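# Take one bottle from the cabinet, stand it on bench

## Task

Remove exactly one bottle from the cabinet and set it upright on the bench, leaving the remaining two bottles inside the cabinet.

## Robot and tools

Robot: two six-joint arms, left_arm and right_arm, each riding its own carriage on one shared floor track (left_rail carries left_arm and is always the one toward +y; right_rail carries right_arm). Names are not image sides. left_arm has rigid fingers; right_arm's fingers can fold, so grip near the fingertips (outer quarter of each pad) or a narrow part may slip and a tip pressed into a surface may fold.

Frame: fixed to the table. Table top is z = 0, +z up, +x is the direction the arms face, +y toward their left. The track lies along y at x = 0 (y = 0 mid-track); the table edge is at x = 0.17 m. Each arm base sits at x = 0, y = its carriage position_m, z = 0.04 m. Positions in metres, quaternions wxyz, velocities m/s and rad/s; printed hand poses may be off by a few cm. Gripper fingers point along its own +z and close along its y; end_effector_position is the point between closed pads, fingertips about 33 mm past it (9 mm when wide open).

Row format (used by execute_actions and move): one flat list of 18 numbers, each in [-1, 1], covering both arms even if one is idle: left_arm's 6 joint values (shoulder pan, shoulder lift, elbow, wrist 1, wrist 2, wrist 3), then left gripper position, force_limit, speed, then the same nine for right_arm. Joint values are offsets, scaled so 1.0 = 2.222 rad, measured from the Joint targets as they were when the call began (not from the previous row); repeating an offset in a new call moves further. Joint ranges: ±6.283 rad except elbow ±3.142; asking more than 0.010 rad beyond is refused. Gripper numbers are absolute commands: position +1 fully open (140 mm), pads touch near -0.8, -1 closes until blocked; force_limit -1 to +1 (roughly 14 N to 58 N per pad on slow closes; faster closes grip harder); speed -1 about 30 mm/s, 0 about 140, +1 about 250. To leave a gripper alone, resend its previous three numbers (0 is a real command). To leave an arm still, send 0 for its joints.

execute_actions: actions is a list holding one action (or empty, which just returns state and images). The action may contain rows (1 to 15, each lasting one 1/30 s step), steps (1 to 450, default 15, at least the row count; the arm keeps heading for the final row's target afterward), until (stop conditions on left_rail/right_rail fields such as position_status, with comparisons like ["!=","moving"], or {"all":{"status":"ended"}} / {"any":{...}}), and rail commands. cameras picks images (["all"], names, or []).

Rails: {"left_rail": {"position_m": x}} is an absolute carriage location in m (left_rail -0.8 to 1.5, right_rail -1.5 to 0.8); also speed_m_s 0.01 to 1 and acceleration_factor 0.1 to 1, or {"stop": true}. After sending, run an action with until position_status != moving. Keep carriages at least 0.78 m apart. A row's target travels with its carriage, so let the carriage arrive before placing the hand.

move: target is one 18-number row or a list of up to 15 rows, all offsets counted from the same starting Joint targets. speed (rad/s, 0.01 to 3.14, default 0.5) caps the fastest joint; blend (rad) rounds corners in a list; stop_force (N, 3 to 120) ends an arm's path on contact, use with low speed; zero (default true) rezeroes before the move; blocking=false returns early (not with stop_force). Paths do not avoid obstacles. Result adds a move: line (done, off_target, moving, held, fault; limits=held if steps were withheld). While a move runs, use wait or stop before sending rows.

wait: seconds 0 to 10, arms hold last commands. stop: brakes a running move (not rails). zoom_image: camera plus region [x0,y0,x1,y1] in pixels, at most 504 per side, from the newest image. zero_wrist_force: arm name. finished_scene: scene = current scene number; irreversible.

Cameras: cam_high, cam_low, cam_front, cam_side, cam_left_wrist, cam_right_wrist, all 896x504.

Results: Joint positions/velocities per arm: rail (m) then six joints (rad); Joint targets in the same order (the base for offsets); joint torques (include gravity, offset and noisy); Wrist force/torque in the hand's own axes plus the peak since last shown; Tool commands; object_status per gripper: 0 moving, 1 blocked while opening, 2 blocked while closing (a grip), 3 reached target or pads met (maybe empty). position_measured counts: 3 open, ~139 = 60 mm, ~200 = 20 mm, 230 pads met. Rail fields position_m, position_status (moving, done, contact_stop, time_out, stopped, stopped_with_arm, stopped_for_other_arm, stopped_for_other_carriage), position_answer (taken/not_taken). Lines like "joint command not followed" or "joint sent to its limit" mean a check altered your command.

Avoid: dropping or knocking over bottles, putting anything off the table (track or metal strip included), hard hits, pressing a target past a firm contact (arms are stiff; faults at joint load limits 133 N m big joints, 24.9 N m wrists, or about 150 N net force stop the arm for 10 s), arm-to-arm contact or closing a gripper on the other arm, heavy loads held far off centre, and long stretched holds that overheat motors (MOTOR HOT, then over-temperature stop). Grip with position -1 and confirm object_status 2 before lifting; release only once the bottle stands still and upright.

Each tool is called after "Call:" by a JSON object that holds its "name" and its "arguments", one argument or row to a line.

## Session

Call:
{"name": "execute_actions", "arguments": {
  "actions": []
}}

Scene clock: 0.00 s.
left_arm: end_effector_position=(+0.3456, +1.0744, +0.5800) position_measured=3 object_status=3 end_effector_quat_wxyz=(+0.000, +0.000, +1.000, +0.000) | right_arm: end_effector_position=(+0.3456, -1.0996, +0.5800) position_measured=3 object_status=3 end_effector_quat_wxyz=(+0.000, +0.000, +1.000, +0.000)
Joint positions: left_arm=[1.047 -0.316 -1.725 0.971 -0.816 -1.571 -0.316] | right_arm=[-1.127 -0.316 -1.725 0.971 -0.816 -1.571 -0.316]
Joint velocities: within noise
Joint torques (N m): no reading
Wrist force (N): no reading
Wrist torque (N m): no reading
Wrist force, peak (N): no reading
Joint targets: left_arm=[1.047 -0.316 -1.725 0.971 -0.816 -1.571 -0.316] | right_arm=[-1.127 -0.316 -1.725 0.971 -0.816 -1.571 -0.316]
Tool commands: left_gripper/position=+1.0 left_gripper/force_limit=+1.0 left_gripper/speed=+1.0 right_gripper/position=+1.0 right_gripper/force_limit=+1.0 right_gripper/speed=+1.0
left_rail: position_m=1.047 position_status=done
right_rail: position_m=-1.127 position_status=done

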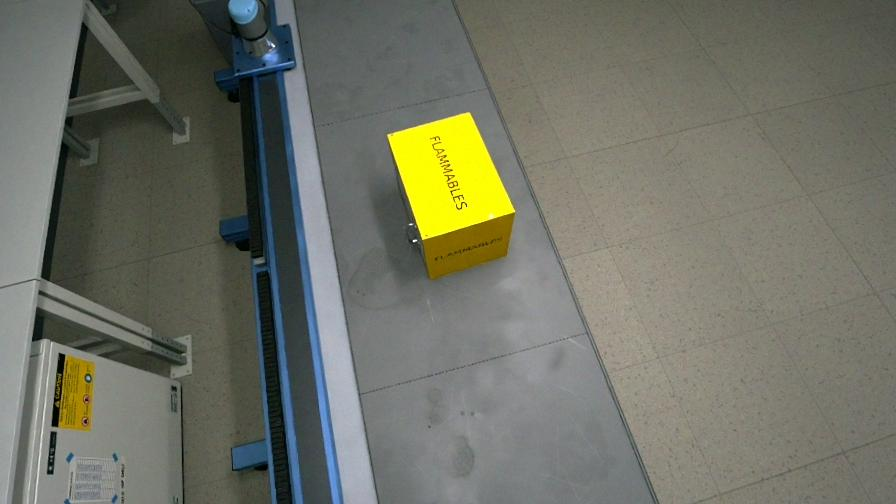

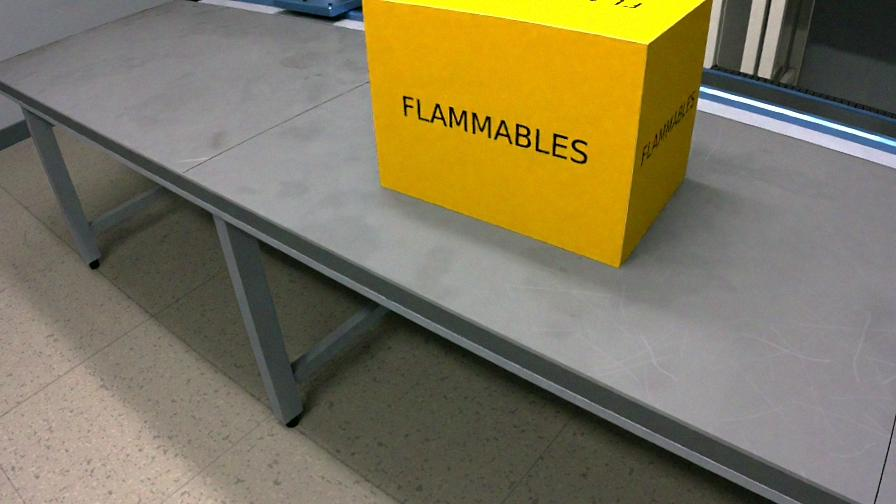

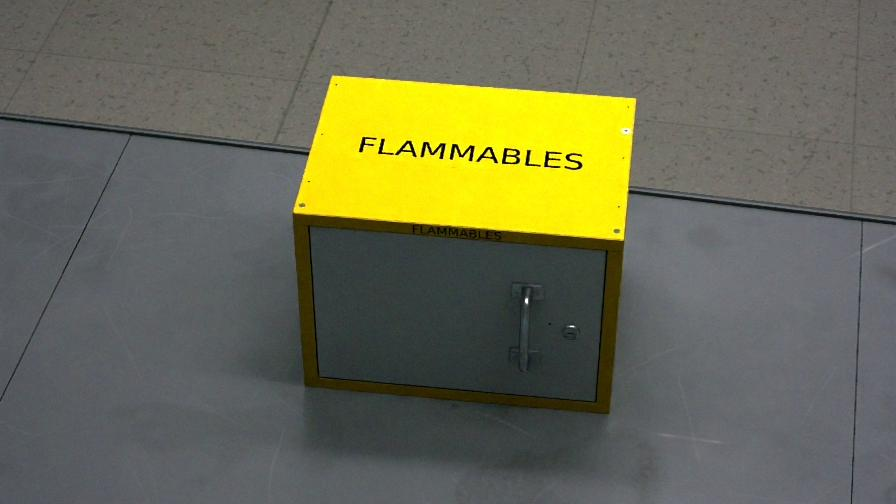

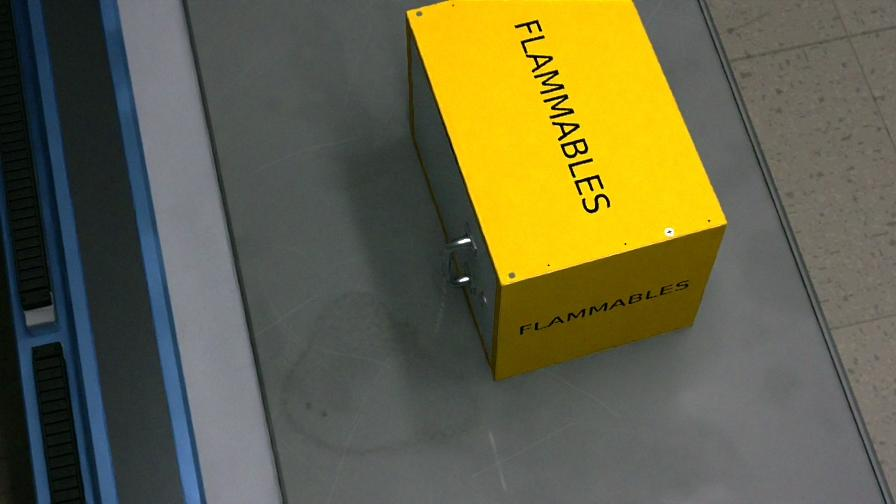

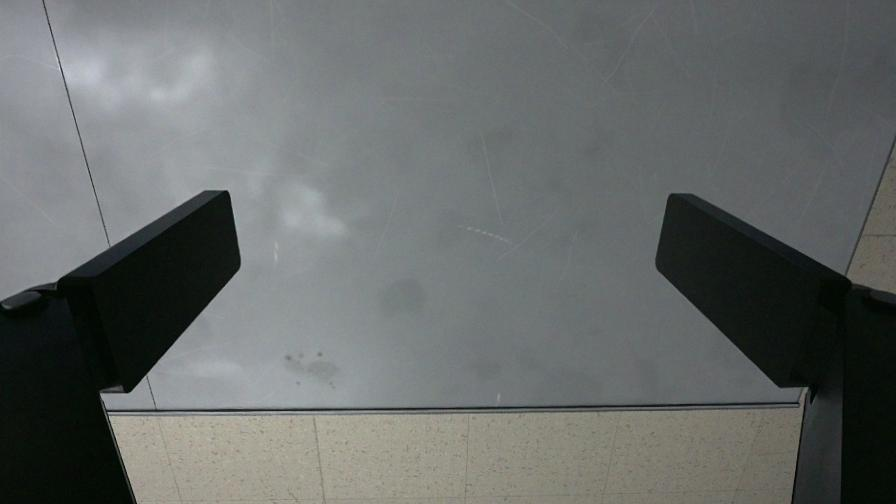

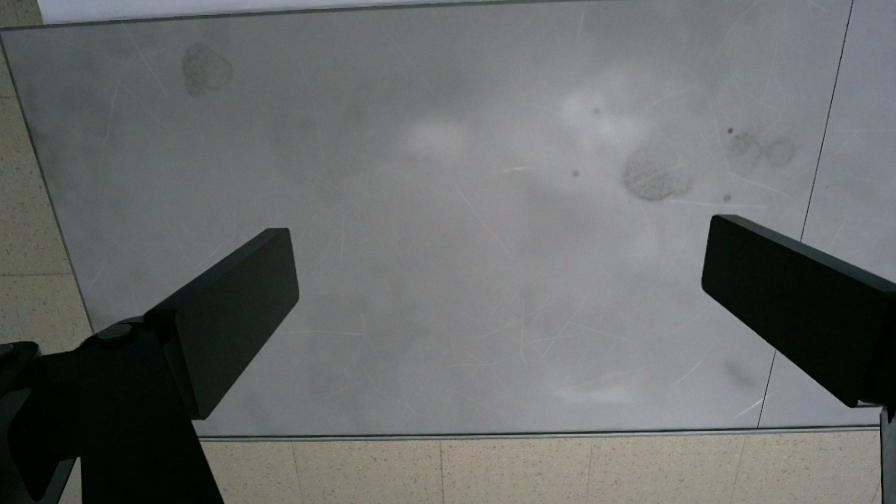

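Call:
{"name": "execute_actions", "arguments": {
  "actions": [
    {"left_rail":{"position_m":-0.3},"steps":150,"until":{"left_rail":{"position_status":["!=","moving"]}}}
  ]
}}

Call:
{"name": "move", "arguments": {
  "target": [0.1422,-0.3659,0.5207,-0.5086,0,-1,1,1,1,0,0,0,0,0,0,1,1,1],
  "speed": 1.5
}}

Call:
{"name": "move", "arguments": {
  "target": [0,0,0,0,0,-0.2716,1,1,1,0,0,0,0,0,0,1,1,1],
  "speed": 1.5,
  "cameras": ["cam_left_wrist","cam_side","cam_front","cam_high"]
}}

Scene clock: 51.27 s.
left_arm: end_effector_position=(+0.3456, -0.2728, +0.5800) position_measured=3 object_status=3 end_effector_quat_wxyz=(+0.000, +0.000, +1.000, +0.000) | right_arm: end_effector_position=(+0.3456, -1.0996, +0.5800) position_measured=3 object_status=3 end_effector_quat_wxyz=(+0.000, +0.000, +1.000, +0.000)
Joint positions: left_arm=[-0.3 -0.316 -1.725 0.971 -0.816 -1.571 -0.316] | right_arm=[-1.127 -0.316 -1.725 0.971 -0.816 -1.571 -0.316]
Joint torques (N m): left_arm=[-0.62 -14.24 -19.04 -3.27 -0.05 -0.19] | right_arm=[0.49 -11 -19.09 -2.58 -0.15 -0.2]
Wrist force (N): left_arm=[0.1 0.0 -0.1] | right_arm=[0.3 -0.3 0.0]
Wrist torque (N m): left_arm=[0.01 -0.01 0.01] | right_arm=[-0.05 -0.06 0.00]
Wrist force, peak (N): left_arm=[0.1 3.0 0.2] | right_arm=[0.5 -0.6 0.0]
Joint targets: left_arm=[-0.300 -0.316 -1.725 0.971 -0.816 -1.571 -0.316] | right_arm=[-1.127 -0.316 -1.725 0.971 -0.816 -1.571 -0.316]
Tool commands: left_gripper/position=+1.0 left_gripper/force_limit=+1.0 left_gripper/speed=+1.0 right_gripper/position=+1.0 right_gripper/force_limit=+1.0 right_gripper/speed=+1.0
left_rail: position_m=-0.300 position_status=done
right_rail: position_m=-1.127 position_status=done

Scene clock: 53.70 s.
left_arm: end_effector_position=(+0.3002, -0.1667, +0.4510) position_measured=3 object_status=3 end_effector_quat_wxyz=(-0.114, +0.882, -0.275, +0.366) | right_arm: end_effector_position=(+0.3456, -1.0996, +0.5800) position_measured=3 object_status=3 end_effector_quat_wxyz=(+0.000, +0.000, +1.000, +0.000)
Joint positions: left_arm=[-0.3 0 -2.538 2.127 -1.946 -1.571 -2.538] | right_arm=[-1.127 -0.316 -1.725 0.971 -0.816 -1.571 -0.316]
Joint torques (N m): left_arm=[6.85 -1.48 -12.85 -5.96 -0.07 -1.85] | right_arm=[0.51 -11.55 -18.68 -2.59 -0.08 -0.31]
Wrist force (N): left_arm=[1.9 -1.0 -0.9] | right_arm=[-0.2 -0.4 0.0]
Wrist torque (N m): left_arm=[-0.40 -0.43 0.24] | right_arm=[-0.09 0.03 0.00]
Wrist force, peak (N): left_arm=[2.2 -1.1 -1.2] | right_arm=[0.3 -0.6 -0.1]
Joint targets: left_arm=[-0.300 0.000 -2.538 2.127 -1.946 -1.571 -2.538] | right_arm=[-1.127 -0.316 -1.725 0.971 -0.816 -1.571 -0.316]
left_rail: position_m=-0.300 position_status=done
right_rail: position_m=-1.127 position_status=done
move: done

Scene clock: 55.07 s.
left_arm: end_effector_position=(+0.3002, -0.1667, +0.4510) position_measured=3 object_status=3 end_effector_quat_wxyz=(+0.000, +0.924, +0.000, +0.383) | right_arm: end_effector_position=(+0.3456, -1.0996, +0.5800) position_measured=3 object_status=3 end_effector_quat_wxyz=(+0.000, +0.000, +1.000, +0.000)
Joint positions: left_arm=[-0.3 0 -2.538 2.127 -1.946 -1.571 -3.141] | right_arm=[-1.127 -0.316 -1.725 0.971 -0.816 -1.571 -0.316]
Joint torques (N m): left_arm=[6.95 -1.59 -13.49 -5.88 -0.08 -2.06] | right_arm=[-0.01 -11.22 -19.4 -2.64 -0.25 -0.13]
Wrist force (N): left_arm=[2.4 0.8 -0.5] | right_arm=[0.3 -0.3 0.2]
Wrist torque (N m): left_arm=[0.09 -0.50 0.22] | right_arm=[-0.06 -0.06 0.00]
Wrist force, peak (N): left_arm=[2.6 0.9 -0.7] | right_arm=[0.4 -0.7 0.0]
Joint targets: left_arm=[-0.300 0.000 -2.538 2.127 -1.946 -1.571 -3.141] | right_arm=[-1.127 -0.316 -1.725 0.971 -0.816 -1.571 -0.316]
left_rail: position_m=-0.300 position_status=done
right_rail: position_m=-1.127 position_status=done
move: done
Images, in order (width x height): cam_high 896x504, cam_front 896x504, cam_side 896x504, cam_left_wrist 896x504.

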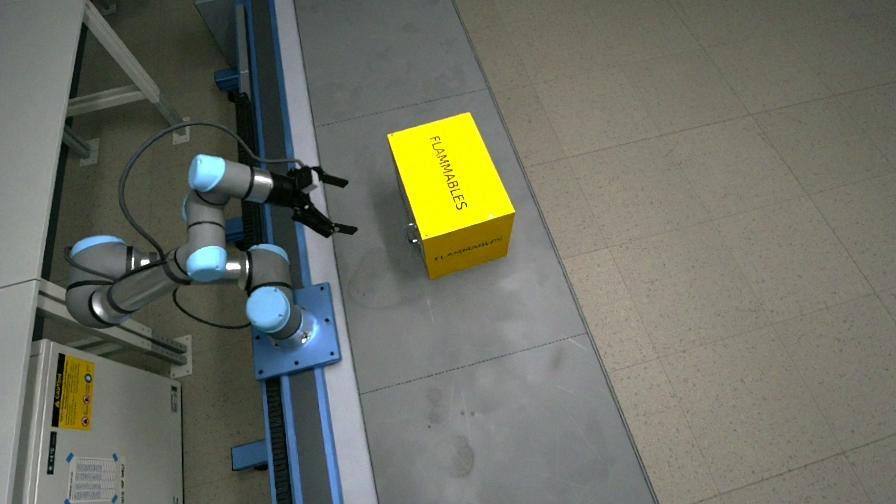

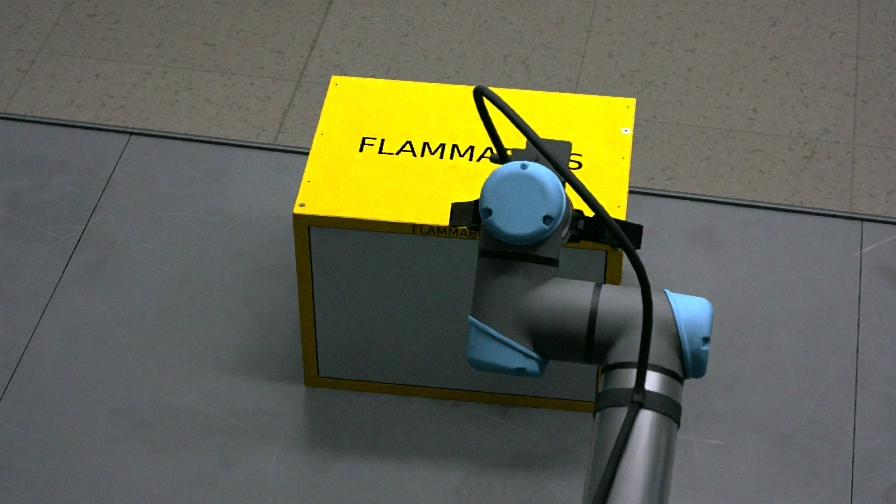

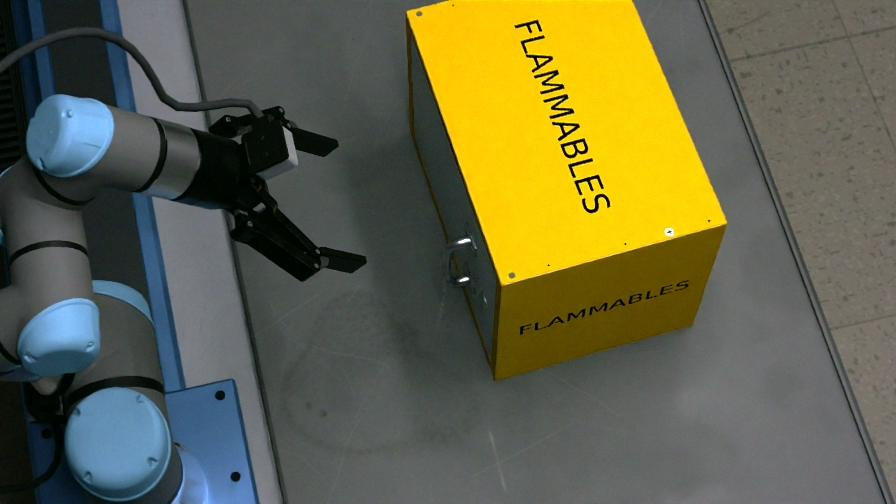

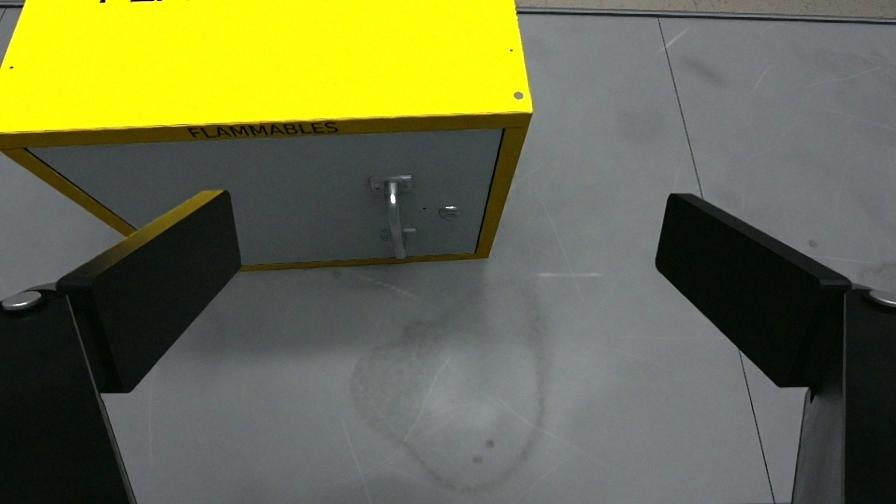

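Call:
{"name": "execute_actions", "arguments": {
  "actions": [
    {"right_rail":{"position_m":-1.48},"left_rail":{"position_m":-0.6},"steps":150,"until":{"all":{"status":"ended"}}}
  ]
}}

Call:
{"name": "move", "arguments": {
  "target": [0.6652,0.563,-0.123,0.6203,-0.7484,1,1,1,1,0,0,0,0,0,0,1,1,1],
  "speed": 1.5
}}

Call:
{"name": "move", "arguments": {
  "target": [0,0,0,0,0,0.4136,1,1,1,0,0,0,0,0,0,1,1,1],
  "speed": 1.5,
  "cameras": ["cam_side","cam_left_wrist"]
}}

Scene clock: 96.20 s.
left_arm: end_effector_position=(+0.3002, -0.3043, +0.4510) position_measured=3 object_status=3 end_effector_quat_wxyz=(+0.000, +0.924, +0.000, +0.383) | right_arm: end_effector_position=(+0.3456, -1.4528, +0.5800) position_measured=3 object_status=3 end_effector_quat_wxyz=(+0.000, +0.000, +1.000, +0.000)
Joint positions: left_arm=[-0.438 0 -2.538 2.128 -1.946 -1.571 -3.141] | right_arm=[-1.48 -0.316 -1.725 0.971 -0.816 -1.571 -0.316]
Joint torques (N m): left_arm=[-5.58 0.54 -21.36 -5.41 -0.18 -1.91] | right_arm=[0.17 -10.4 -18.95 -2.32 -0.13 -0.18]
Wrist force (N): left_arm=[2.3 0.8 -0.4] | right_arm=[0.1 -0.3 0.5]
Wrist torque (N m): left_arm=[0.08 -0.49 0.22] | right_arm=[-0.06 -0.01 0.00]
Wrist force, peak (N): left_arm=[2.5 3.8 -0.8] | right_arm=[0.2 -2.8 0.1]
Joint targets: left_arm=[-0.438 0.000 -2.538 2.127 -1.946 -1.571 -3.141] | right_arm=[-1.480 -0.316 -1.725 0.971 -0.816 -1.571 -0.316]
Tool commands: left_gripper/position=+1.0 left_gripper/force_limit=+1.0 left_gripper/speed=+1.0 right_gripper/position=+1.0 right_gripper/force_limit=+1.0 right_gripper/speed=+1.0
left_rail: position_m=-0.438 position_status=stopped_for_other_carriage position_answer=taken
right_rail: position_m=-1.480 position_status=done

Scene clock: 98.63 s.
left_arm: end_effector_position=(+0.2202, +0.0223, +0.3003) position_measured=3 object_status=3 end_effector_quat_wxyz=(+0.314, +0.634, +0.313, +0.634) | right_arm: end_effector_position=(+0.3456, -1.4528, +0.5800) position_measured=3 object_status=3 end_effector_quat_wxyz=(+0.000, +0.000, +1.000, +0.000)
Joint positions: left_arm=[-0.438 1.478 -1.287 1.854 -0.568 -3.233 -0.92] | right_arm=[-1.48 -0.316 -1.725 0.971 -0.816 -1.571 -0.316]
Joint torques (N m): left_arm=[7.35 -20.47 -30.78 1.38 -1.94 1.57] | right_arm=[0.91 -10.85 -18.93 -2.51 -0.08 0.08]
Wrist force (N): left_arm=[1.6 4.5 0.4] | right_arm=[0.1 -0.4 0.1]
Wrist torque (N m): left_arm=[0.88 -0.06 -0.02] | right_arm=[-0.08 -0.02 -0.01]
Wrist force, peak (N): left_arm=[2.8 5.0 1.2] | right_arm=[0.4 -0.4 0.0]
Joint targets: left_arm=[-0.438 1.478 -1.287 1.854 -0.568 -3.234 -0.919] | right_arm=[-1.480 -0.316 -1.725 0.971 -0.816 -1.571 -0.316]
left_rail: position_m=-0.438 position_status=stopped_for_other_carriage position_answer=taken
right_rail: position_m=-1.480 position_status=done
move: done

Scene clock: 99.83 s.
left_arm: end_effector_position=(+0.2201, +0.0224, +0.3002) position_measured=3 object_status=3 end_effector_quat_wxyz=(+0.263, +0.656, +0.263, +0.656) | right_arm: end_effector_position=(+0.3456, -1.4528, +0.5800) position_measured=3 object_status=3 end_effector_quat_wxyz=(+0.000, +0.000, +1.000, +0.000)
Joint positions: left_arm=[-0.438 1.478 -1.287 1.854 -0.568 -3.234 -0.763] | right_arm=[-1.48 -0.316 -1.725 0.971 -0.816 -1.571 -0.316]
Joint torques (N m): left_arm=[6.62 -21.47 -30.38 1.23 -1.67 -1.99] | right_arm=[0.46 -10.61 -19.46 -2.59 0 -0.21]
Wrist force (N): left_arm=[1.5 4.2 0.0] | right_arm=[-0.1 -0.3 0.3]
Wrist torque (N m): left_arm=[0.81 -0.08 0.14] | right_arm=[-0.06 0.01 0.00]
Wrist force, peak (N): left_arm=[1.7 4.7 0.5] | right_arm=[-0.1 -0.6 -0.1]
Joint targets: left_arm=[-0.438 1.478 -1.287 1.854 -0.568 -3.234 -0.764] | right_arm=[-1.480 -0.316 -1.725 0.971 -0.816 -1.571 -0.316]
left_rail: position_m=-0.438 position_status=stopped_for_other_carriage position_answer=taken
right_rail: position_m=-1.480 position_status=done
move: held (left_arm; a check stopped the path); limits=held; left_arm: the wrist 3 is farthest, 0.763 rad from its target
joint command not followed: on one or more control steps a check withheld the commanded joint targets of the left arm, and it was not sent them on those steps.
cause: the commanded joint targets, or the way to them, would bring two parts of the arm too close to each other (its gripper and another part of the arm, with joints 5 (wrist 1) to 7 (wrist 3) between them, 19 mm apart when it was first held).
Images, in order (width x height): cam_side 896x504, cam_left_wrist 896x504.

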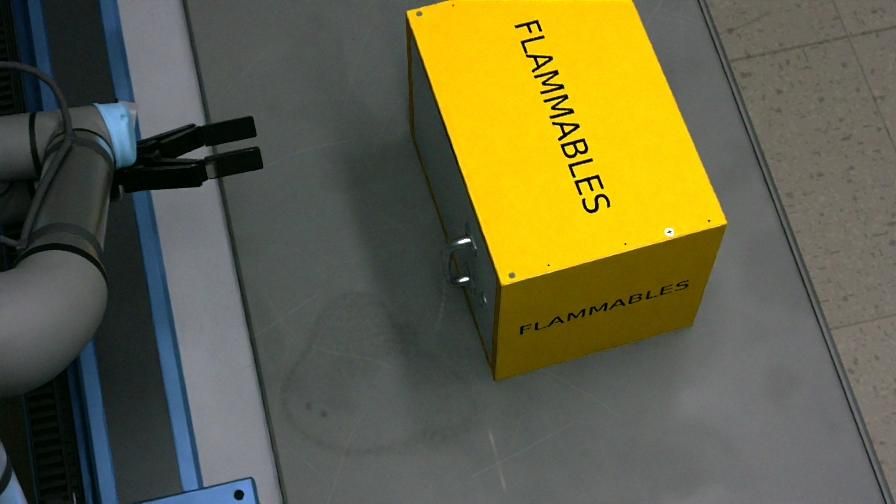

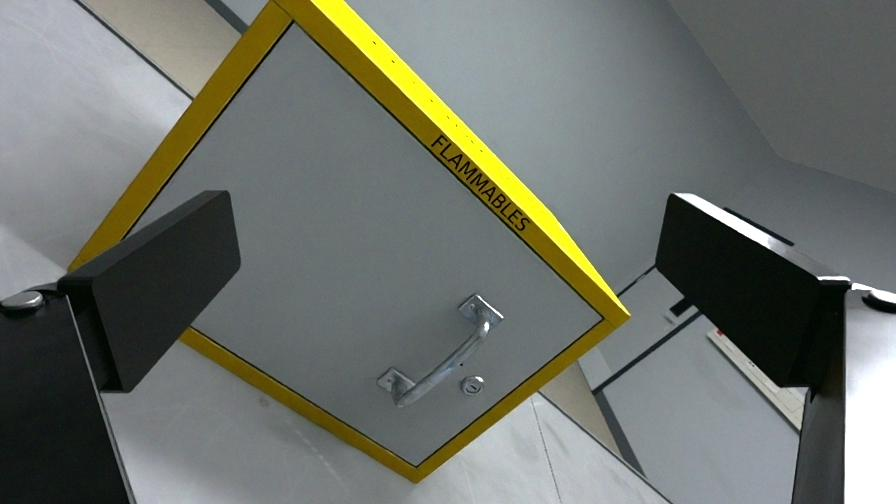

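Call:
{"name": "execute_actions", "arguments": {
  "actions": [
    {"left_rail":{"position_m":-0.6},"steps":150,"until":{"all":{"status":"ended"}}}
  ],
  "cameras": ["cam_left_wrist"]
}}

Call:
{"name": "move", "arguments": {
  "target": [0,0,0,0,0,-1,1,1,1,0,0,0,0,0,0,1,1,1],
  "speed": 1.5,
  "cameras": ["cam_side","cam_left_wrist"]
}}

Scene clock: 110.77 s.
left_arm: end_effector_position=(+0.2201, -0.1399, +0.3002) position_measured=3 object_status=3 end_effector_quat_wxyz=(+0.263, +0.656, +0.263, +0.656) | right_arm: end_effector_position=(+0.3456, -1.4528, +0.5800) position_measured=3 object_status=3 end_effector_quat_wxyz=(+0.000, +0.000, +1.000, +0.000)
Joint positions: left_arm=[-0.6 1.478 -1.287 1.854 -0.568 -3.234 -0.764] | right_arm=[-1.48 -0.316 -1.725 0.971 -0.816 -1.571 -0.316]
Joint torques (N m): left_arm=[4.42 -46.32 -14.15 0.36 -0.07 -1.71] | right_arm=[0.57 -9.81 -19.58 -2.89 -0.11 -0.2]
Wrist force (N): left_arm=[1.8 4.3 0.2] | right_arm=[0.0 -0.4 0.2]
Wrist torque (N m): left_arm=[0.83 -0.14 0.14] | right_arm=[-0.08 -0.01 0.00]
Wrist force, peak (N): left_arm=[-0.2 6.3 0.0] | right_arm=[0.5 -0.6 0.1]
Joint targets: left_arm=[-0.600 1.478 -1.287 1.854 -0.568 -3.234 -0.764] | right_arm=[-1.480 -0.316 -1.725 0.971 -0.816 -1.571 -0.316]
Tool commands: left_gripper/position=+1.0 left_gripper/force_limit=+1.0 left_gripper/speed=+1.0 right_gripper/position=+1.0 right_gripper/force_limit=+1.0 right_gripper/speed=+1.0
left_rail: position_m=-0.600 position_status=done
right_rail: position_m=-1.480 position_status=done
Images, in order (width x height): cam_left_wrist 896x504.

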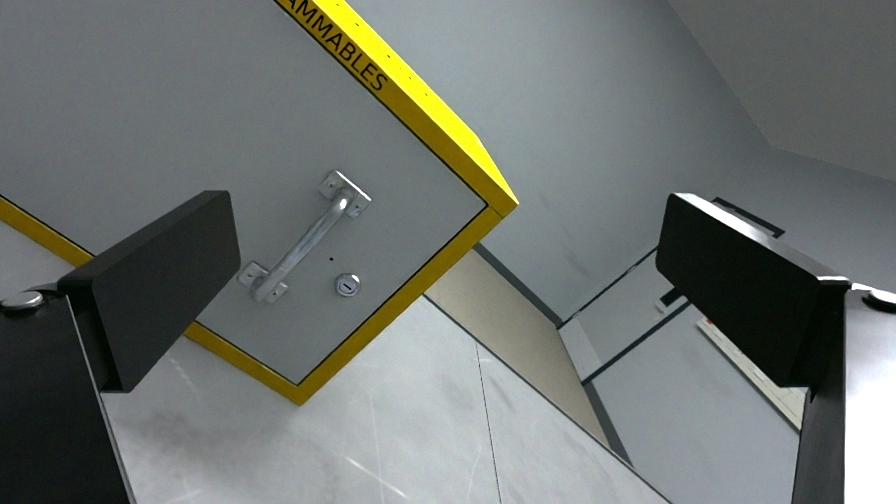

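Scene clock: 111.73 s.
left_arm: end_effector_position=(+0.2201, -0.1400, +0.3002) position_measured=3 object_status=3 end_effector_quat_wxyz=(+0.280, +0.650, +0.279, +0.650) | right_arm: end_effector_position=(+0.3456, -1.4528, +0.5800) position_measured=3 object_status=3 end_effector_quat_wxyz=(+0.000, +0.000, +1.000, +0.000)
Joint positions: left_arm=[-0.6 1.478 -1.287 1.854 -0.568 -3.234 -0.813] | right_arm=[-1.48 -0.316 -1.725 0.971 -0.816 -1.571 -0.316]
Joint torques (N m): left_arm=[3.17 -47.23 -12.81 -0.13 0.35 1.65] | right_arm=[-0.3 -11.42 -18.74 -2.67 -0.03 -0.05]
Wrist force (N): left_arm=[1.7 4.7 0.5] | right_arm=[0.1 -0.2 -0.2]
Wrist torque (N m): left_arm=[0.92 -0.08 0.02] | right_arm=[-0.04 -0.02 -0.01]
Wrist force, peak (N): left_arm=[1.8 4.9 0.3] | right_arm=[-0.2 -0.7 0.2]
Joint targets: left_arm=[-0.600 1.478 -1.287 1.854 -0.568 -3.234 -0.813] | right_arm=[-1.480 -0.316 -1.725 0.971 -0.816 -1.571 -0.316]
left_rail: position_m=-0.600 position_status=done
right_rail: position_m=-1.480 position_status=done
move: held (left_arm; a check stopped the path); limits=held; left_arm: the wrist 3 is farthest, 2.173 rad from its target
joint command not followed: on one or more control steps a check withheld the commanded joint targets of the left arm, and it was not sent them on those steps.
cause: the commanded joint targets, or the way to them, would bring two parts of the arm too close to each other (its gripper and another part of the arm, with joints 5 (wrist 1) to 7 (wrist 3) between them, 10 mm apart when it was first held).
Images, in order (width x height): cam_side 896x504, cam_left_wrist 896x504.

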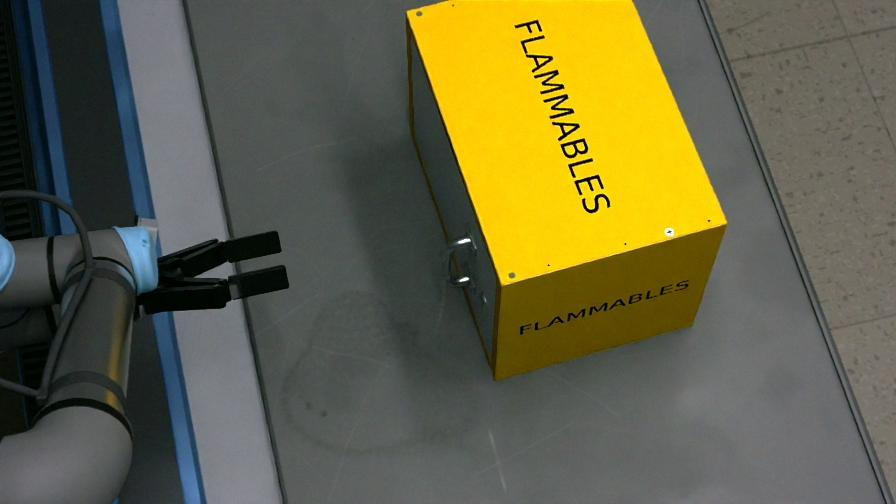

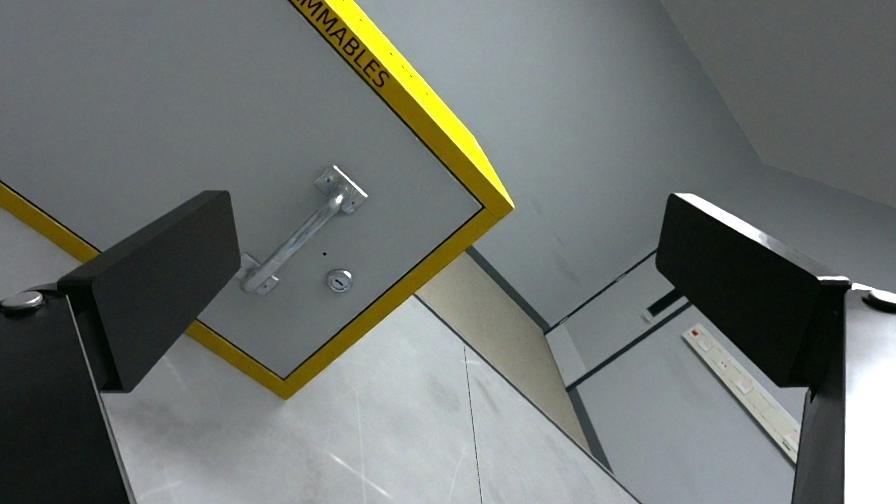

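Call:
{"name": "move", "arguments": {
  "target": [-0.6652,-0.563,0.123,-0.6203,0.7484,-1,0.6,1,1,0,0,0,0,0,0,1,1,1],
  "speed": 1.5
}}

Call:
{"name": "execute_actions", "arguments": {
  "actions": [
    {"rows":[[0,0,0,0,0,-0.0479,0.6,1,1,0,0,0,0,0,0,1,1,1]],"left_rail":{"position_m":-0.233},"steps":150,"until":{"all":{"status":"ended"}}}
  ],
  "cameras": ["cam_left_wrist","cam_side"]
}}

Scene clock: 192.00 s.
left_arm: end_effector_position=(+0.3002, -0.4667, +0.4509) position_measured=53 object_status=3 end_effector_quat_wxyz=(-0.020, +0.922, -0.049, +0.382) | right_arm: end_effector_position=(+0.3456, -1.4528, +0.5800) position_measured=3 object_status=3 end_effector_quat_wxyz=(+0.000, +0.000, +1.000, +0.000)
Joint positions: left_arm=[-0.6 0 -2.538 2.127 -1.946 -1.571 -3.034] | right_arm=[-1.48 -0.316 -1.725 0.971 -0.816 -1.571 -0.316]
Joint torques (N m): left_arm=[-9.74 -1.56 -12.89 -6.03 1.64 -1.96] | right_arm=[0.77 -12.21 -18.24 -2.6 0.14 -0.19]
Wrist force (N): left_arm=[2.3 0.6 -0.5] | right_arm=[0.1 -0.4 0.2]
Wrist torque (N m): left_arm=[0.00 -0.50 0.22] | right_arm=[-0.09 -0.02 0.00]
Wrist force, peak (N): left_arm=[3.1 4.5 0.6] | right_arm=[0.1 -0.8 0.2]
Joint targets: left_arm=[-0.600 0.000 -2.538 2.127 -1.946 -1.571 -3.035] | right_arm=[-1.480 -0.316 -1.725 0.971 -0.816 -1.571 -0.316]
left_rail: position_m=-0.600 position_status=done
right_rail: position_m=-1.480 position_status=done
move: done

Scene clock: 193.30 s.
left_arm: end_effector_position=(+0.3002, -0.0997, +0.4510) position_measured=53 object_status=3 end_effector_quat_wxyz=(+0.000, +0.924, +0.000, +0.383) | right_arm: end_effector_position=(+0.3456, -1.4528, +0.5800) position_measured=3 object_status=3 end_effector_quat_wxyz=(+0.000, +0.000, +1.000, +0.000)
Joint positions: left_arm=[-0.233 0 -2.538 2.127 -1.946 -1.571 -3.141] | right_arm=[-1.48 -0.316 -1.725 0.971 -0.816 -1.571 -0.316]
Joint torques (N m): left_arm=[6.16 -0.02 -25.35 -5.5 -1.81 -2.06] | right_arm=[0.11 -10.8 -19.26 -2.87 -0.19 -0.06]
Wrist force (N): left_arm=[2.4 1.1 -0.4] | right_arm=[0.1 -0.5 0.3]
Wrist torque (N m): left_arm=[0.15 -0.52 0.22] | right_arm=[-0.12 -0.03 0.00]
Wrist force, peak (N): left_arm=[2.7 3.8 -1.0] | right_arm=[-0.1 -0.7 0.0]
Joint targets: left_arm=[-0.233 0.000 -2.538 2.127 -1.946 -1.571 -3.141] | right_arm=[-1.480 -0.316 -1.725 0.971 -0.816 -1.571 -0.316]
left_rail: position_m=-0.233 position_status=done
right_rail: position_m=-1.480 position_status=done
Images, in order (width x height): cam_side 896x504, cam_left_wrist 896x504.

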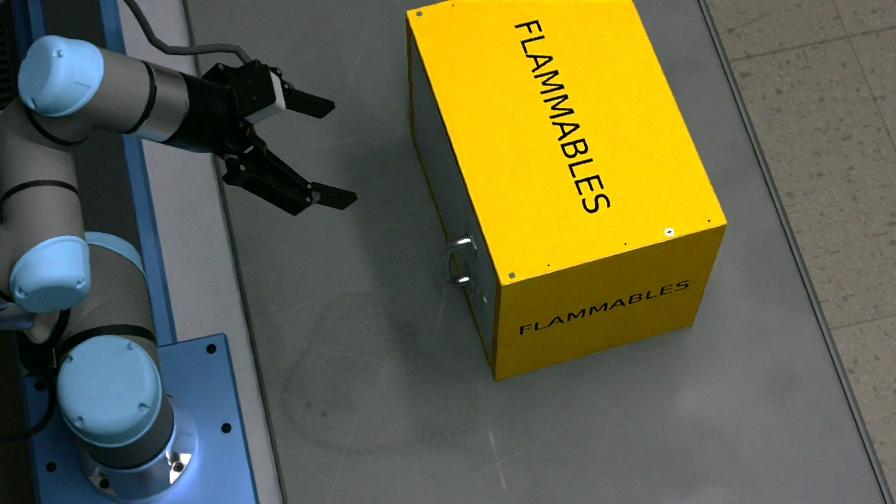

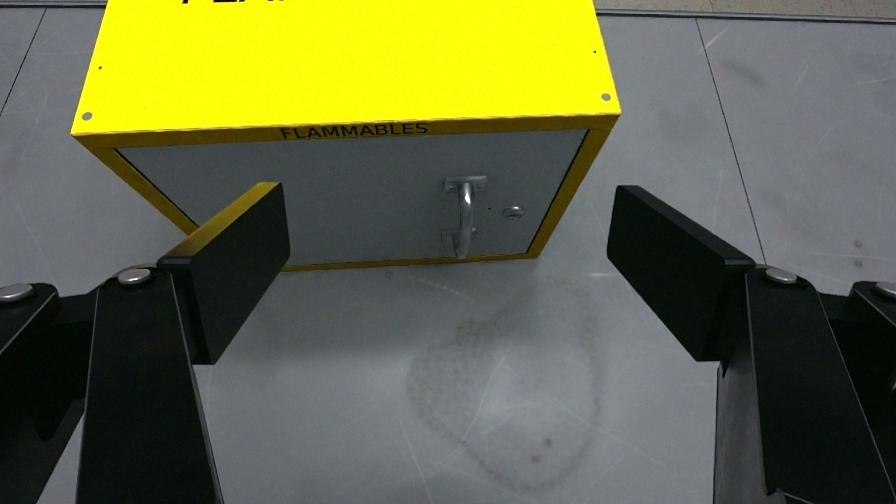

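Call:
{"name": "execute_actions", "arguments": {
  "actions": [
    {"left_rail":{"position_m":-0.251},"steps":90,"until":{"left_rail":{"position_status":["!=","moving"]}}}
  ]
}}

Call:
{"name": "move", "arguments": {
  "target": [0,0.0333,0.2372,-0.2313,0,0,0.2,1,1,0,0,0,0,0,0,1,1,1],
  "speed": 0.8,
  "cameras": ["cam_left_wrist","cam_side"]
}}

Scene clock: 212.50 s.
left_arm: end_effector_position=(+0.3002, -0.1177, +0.4510) position_measured=53 object_status=3 end_effector_quat_wxyz=(+0.000, +0.924, +0.000, +0.383) | right_arm: end_effector_position=(+0.3456, -1.4528, +0.5800) position_measured=3 object_status=3 end_effector_quat_wxyz=(+0.000, +0.000, +1.000, +0.000)
Joint positions: left_arm=[-0.251 0 -2.538 2.127 -1.946 -1.571 -3.141] | right_arm=[-1.48 -0.316 -1.725 0.971 -0.816 -1.571 -0.316]
Joint torques (N m): left_arm=[2.68 5.35 -34.93 -4.51 -0.32 -1.98] | right_arm=[-0.2 -10.84 -18.23 -2.74 -0.18 -0.12]
Wrist force (N): left_arm=[2.2 1.0 -0.5] | right_arm=[0.2 0.0 0.0]
Wrist torque (N m): left_arm=[0.12 -0.48 0.22] | right_arm=[0.01 -0.05 0.00]
Wrist force, peak (N): left_arm=[2.4 3.3 -0.7] | right_arm=[0.1 -0.6 0.4]
Joint targets: left_arm=[-0.251 0.000 -2.538 2.127 -1.946 -1.571 -3.141] | right_arm=[-1.480 -0.316 -1.725 0.971 -0.816 -1.571 -0.316]
Tool commands: left_gripper/position=+0.6 left_gripper/force_limit=+1.0 left_gripper/speed=+1.0 right_gripper/position=+1.0 right_gripper/force_limit=+1.0 right_gripper/speed=+1.0
left_rail: position_m=-0.251 position_status=done
right_rail: position_m=-1.480 position_status=done

Scene clock: 213.93 s.
left_arm: end_effector_position=(+0.3305, -0.1177, +0.2208) position_measured=104 object_status=3 end_effector_quat_wxyz=(+0.000, +0.940, +0.000, +0.342) end_effector_velocity=(-0.001, +0.000, -0.003) end_effector_angular_velocity=(+0.000, +0.003, -0.001) | right_arm: end_effector_position=(+0.3456, -1.4528, +0.5800) position_measured=3 object_status=3 end_effector_quat_wxyz=(+0.000, +0.000, +1.000, +0.000)
Joint positions: left_arm=[-0.251 0 -2.464 2.654 -2.46 -1.571 -3.141] | right_arm=[-1.48 -0.316 -1.725 0.971 -0.816 -1.571 -0.316]
Joint velocities: left_arm=[0 0 0 0.005 -0.002 0 0] | right_arm=[within noise]
Joint torques (N m): left_arm=[-8.46 23.38 -14.35 -5.96 1.11 -1.89] | right_arm=[0.31 -12 -18.89 -2.74 -0.11 -0.19]
Wrist force (N): left_arm=[1.6 0.9 -0.7] | right_arm=[0.2 0.0 0.2]
Wrist torque (N m): left_arm=[0.10 -0.34 0.23] | right_arm=[-0.01 -0.05 0.00]
Wrist force, peak (N): left_arm=[3.2 0.9 -2.3] | right_arm=[0.2 -0.6 0.3]
Joint targets: left_arm=[-0.251 0.000 -2.464 2.655 -2.460 -1.571 -3.141] | right_arm=[-1.480 -0.316 -1.725 0.971 -0.816 -1.571 -0.316]
left_rail: position_m=-0.251 position_status=done
right_rail: position_m=-1.480 position_status=done
move: done
Images, in order (width x height): cam_side 896x504, cam_left_wrist 896x504.

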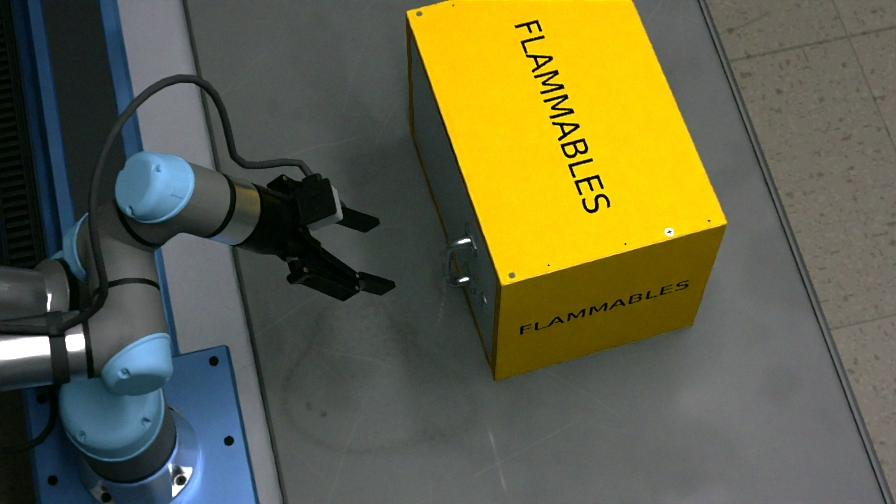

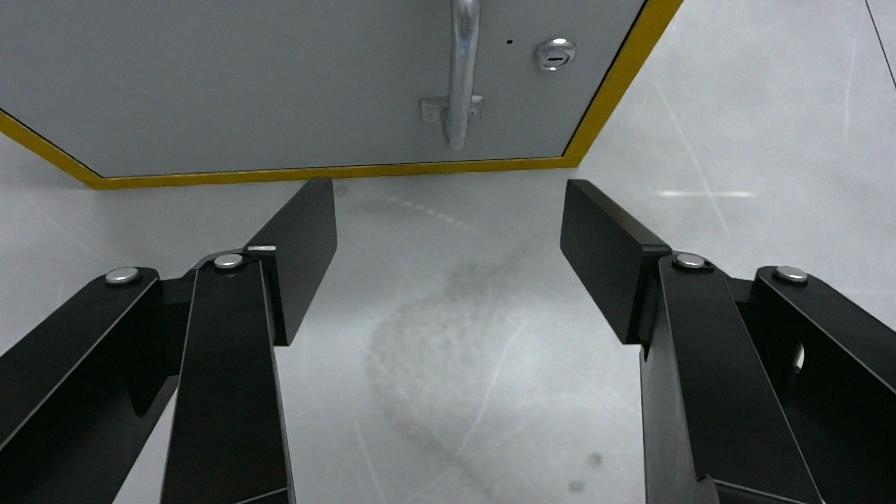

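Call:
{"name": "execute_actions", "arguments": {
  "actions": [
    {"left_rail":{"position_m":-0.258},"steps":90,"until":{"left_rail":{"position_status":["!=","moving"]}}}
  ]
}}

Call:
{"name": "move", "arguments": {
  "target": [0,0.1899,-0.0122,-0.1778,0,0,0.2,1,1,0,0,0,0,0,0,1,1,1],
  "speed": 0.25,
  "stop_force": 15,
  "cameras": ["cam_left_wrist","cam_side"]
}}

Scene clock: 220.37 s.
left_arm: end_effector_position=(+0.3305, -0.1247, +0.2207) position_measured=104 object_status=3 end_effector_quat_wxyz=(+0.000, +0.940, +0.000, +0.342) | right_arm: end_effector_position=(+0.3456, -1.4528, +0.5800) position_measured=3 object_status=3 end_effector_quat_wxyz=(+0.000, +0.000, +1.000, +0.000)
Joint positions: left_arm=[-0.258 0 -2.464 2.655 -2.46 -1.571 -3.141] | right_arm=[-1.48 -0.316 -1.725 0.971 -0.816 -1.571 -0.316]
Joint torques (N m): left_arm=[-5.69 22.38 -15.15 -5.87 1.02 -1.68] | right_arm=[1.1 -11.55 -20.01 -3 -0.19 -0.13]
Wrist force (N): left_arm=[1.9 1.1 -0.3] | right_arm=[0.1 0.0 0.1]
Wrist torque (N m): left_arm=[0.12 -0.39 0.24] | right_arm=[0.00 -0.02 0.00]
Wrist force, peak (N): left_arm=[2.0 3.5 -0.4] | right_arm=[0.0 -0.8 0.1]
Joint targets: left_arm=[-0.258 0.000 -2.464 2.655 -2.460 -1.571 -3.141] | right_arm=[-1.480 -0.316 -1.725 0.971 -0.816 -1.571 -0.316]
Tool commands: left_gripper/position=+0.2 left_gripper/force_limit=+1.0 left_gripper/speed=+1.0 right_gripper/position=+1.0 right_gripper/force_limit=+1.0 right_gripper/speed=+1.0
left_rail: position_m=-0.258 position_status=done
right_rail: position_m=-1.480 position_status=done

Scene clock: 223.20 s.
left_arm: end_effector_position=(+0.4105, -0.1247, +0.1906) position_measured=104 object_status=3 end_effector_quat_wxyz=(+0.000, +0.940, +0.000, +0.343) | right_arm: end_effector_position=(+0.3456, -1.4528, +0.5800) position_measured=3 object_status=3 end_effector_quat_wxyz=(+0.000, +0.000, +1.000, +0.000)
Joint positions: left_arm=[-0.258 0 -2.042 2.627 -2.855 -1.571 -3.141] | right_arm=[-1.48 -0.316 -1.725 0.971 -0.816 -1.571 -0.316]
Joint torques (N m): left_arm=[5.77 11.13 -34.72 -6.08 1.02 -1.5] | right_arm=[-0.27 -10.86 -20.18 -2.99 -0.02 -0.03]
Wrist force (N): left_arm=[1.8 1.1 -0.5] | right_arm=[0.1 0.0 -0.1]
Wrist torque (N m): left_arm=[0.18 -0.39 0.19] | right_arm=[0.01 -0.01 -0.01]
Wrist force, peak (N): left_arm=[2.3 1.0 0.0] | right_arm=[-0.1 -0.6 0.5]
Joint targets: left_arm=[-0.258 0.000 -2.042 2.627 -2.855 -1.571 -3.141] | right_arm=[-1.480 -0.316 -1.725 0.971 -0.816 -1.571 -0.316]
left_rail: position_m=-0.258 position_status=done
right_rail: position_m=-1.480 position_status=done
move: done
Images, in order (width x height): cam_side 896x504, cam_left_wrist 896x504.

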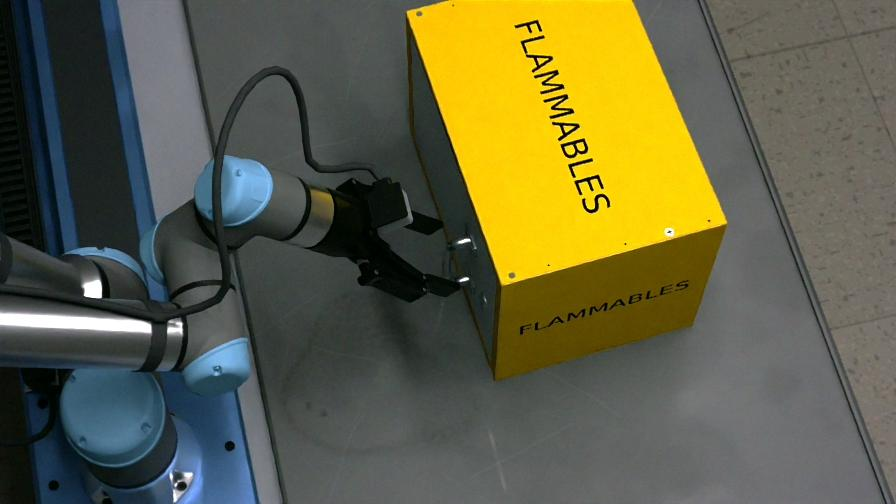

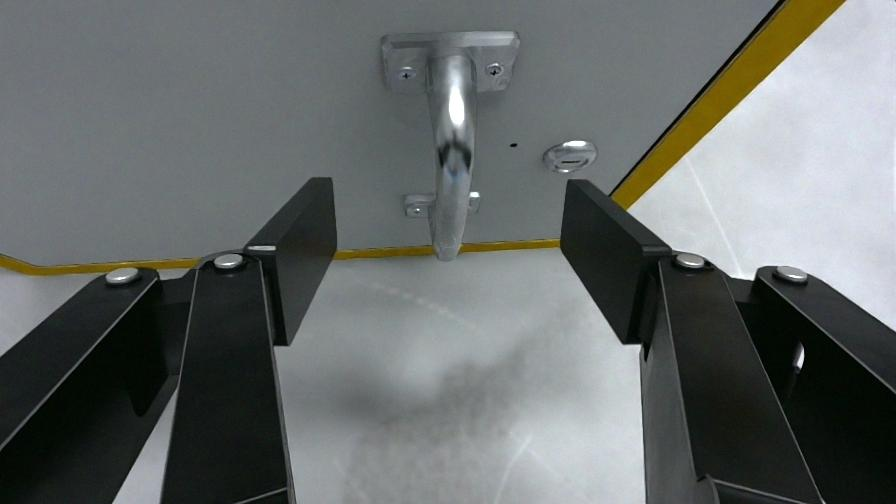

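Call:
{"name": "move", "arguments": {
  "target": [0,0.0351,0.0063,-0.0412,0,0,0.2,1,1,0,0,0,0,0,0,1,1,1],
  "speed": 0.1,
  "stop_force": 12
}}

Call:
{"name": "execute_actions", "arguments": {
  "actions": [
    {"rows":[[0,0,0,0,0,0,-1,-0.3,-1,0,0,0,0,0,0,1,1,1]],"steps":90}
  ],
  "cameras": ["cam_left_wrist"]
}}

Scene clock: 233.03 s.
left_arm: end_effector_position=(+0.4192, -0.1247, +0.1752) position_measured=104 object_status=3 end_effector_quat_wxyz=(+0.000, +0.940, +0.000, +0.342) | right_arm: end_effector_position=(+0.3456, -1.4528, +0.5800) position_measured=3 object_status=3 end_effector_quat_wxyz=(+0.000, +0.000, +1.000, +0.000)
Joint positions: left_arm=[-0.258 0 -1.964 2.641 -2.947 -1.571 -3.141] | right_arm=[-1.48 -0.316 -1.725 0.971 -0.816 -1.571 -0.316]
Joint torques (N m): left_arm=[5.56 8.49 -10 -6.04 1.08 -1.29] | right_arm=[0.09 -10.74 -19.29 -3.12 0.05 -0.08]
Wrist force (N): left_arm=[2.0 1.1 -0.4] | right_arm=[-0.1 -0.1 0.0]
Wrist torque (N m): left_arm=[0.20 -0.43 0.22] | right_arm=[-0.03 0.02 -0.01]
Wrist force, peak (N): left_arm=[2.3 1.0 -0.3] | right_arm=[0.4 -0.3 0.5]
Joint targets: left_arm=[-0.258 0.000 -1.964 2.641 -2.947 -1.571 -3.141] | right_arm=[-1.480 -0.316 -1.725 0.971 -0.816 -1.571 -0.316]
left_rail: position_m=-0.258 position_status=done
right_rail: position_m=-1.480 position_status=done
move: done

Scene clock: 236.23 s.
left_arm: end_effector_position=(+0.4192, -0.1248, +0.1752) position_measured=213 object_status=2 end_effector_quat_wxyz=(+0.000, +0.940, +0.000, +0.342) | right_arm: end_effector_position=(+0.3456, -1.4528, +0.5800) position_measured=3 object_status=3 end_effector_quat_wxyz=(+0.000, +0.000, +1.000, +0.000)
Joint positions: left_arm=[-0.258 0 -1.964 2.641 -2.947 -1.571 -3.141] | right_arm=[-1.48 -0.316 -1.725 0.971 -0.816 -1.571 -0.316]
Joint torques (N m): left_arm=[5.04 9.18 -11.17 -5.95 9.15 -1] | right_arm=[-0.22 -11.02 -18.56 -3.2 0.22 0.02]
Wrist force (N): left_arm=[0.1 21.7 -5.9] | right_arm=[0.1 -0.6 0.2]
Wrist torque (N m): left_arm=[-0.17 -0.44 0.15] | right_arm=[-0.13 -0.04 0.00]
Wrist force, peak (N): left_arm=[-0.2 22.2 -5.7] | right_arm=[0.2 -0.7 0.2]
Joint targets: left_arm=[-0.258 0.000 -1.964 2.641 -2.947 -1.571 -3.141] | right_arm=[-1.480 -0.316 -1.725 0.971 -0.816 -1.571 -0.316]
left_rail: position_m=-0.258 position_status=done
right_rail: position_m=-1.480 position_status=done
Images, in order (width x height): cam_left_wrist 896x504.

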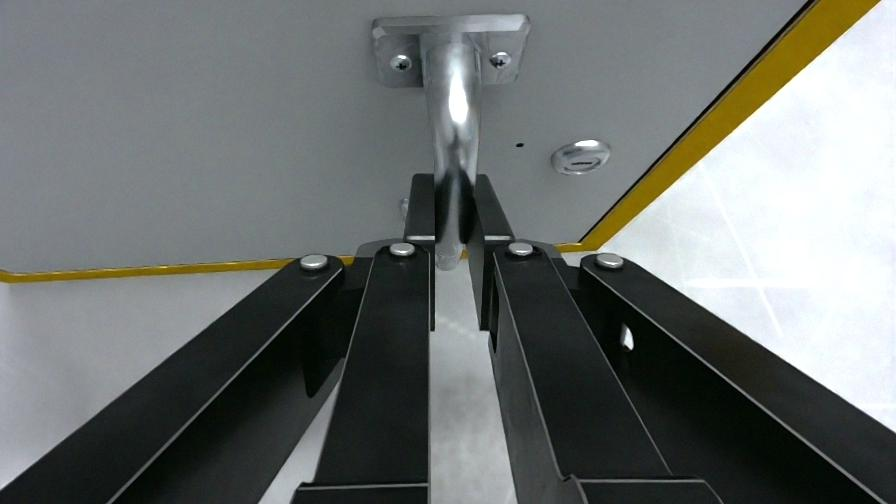

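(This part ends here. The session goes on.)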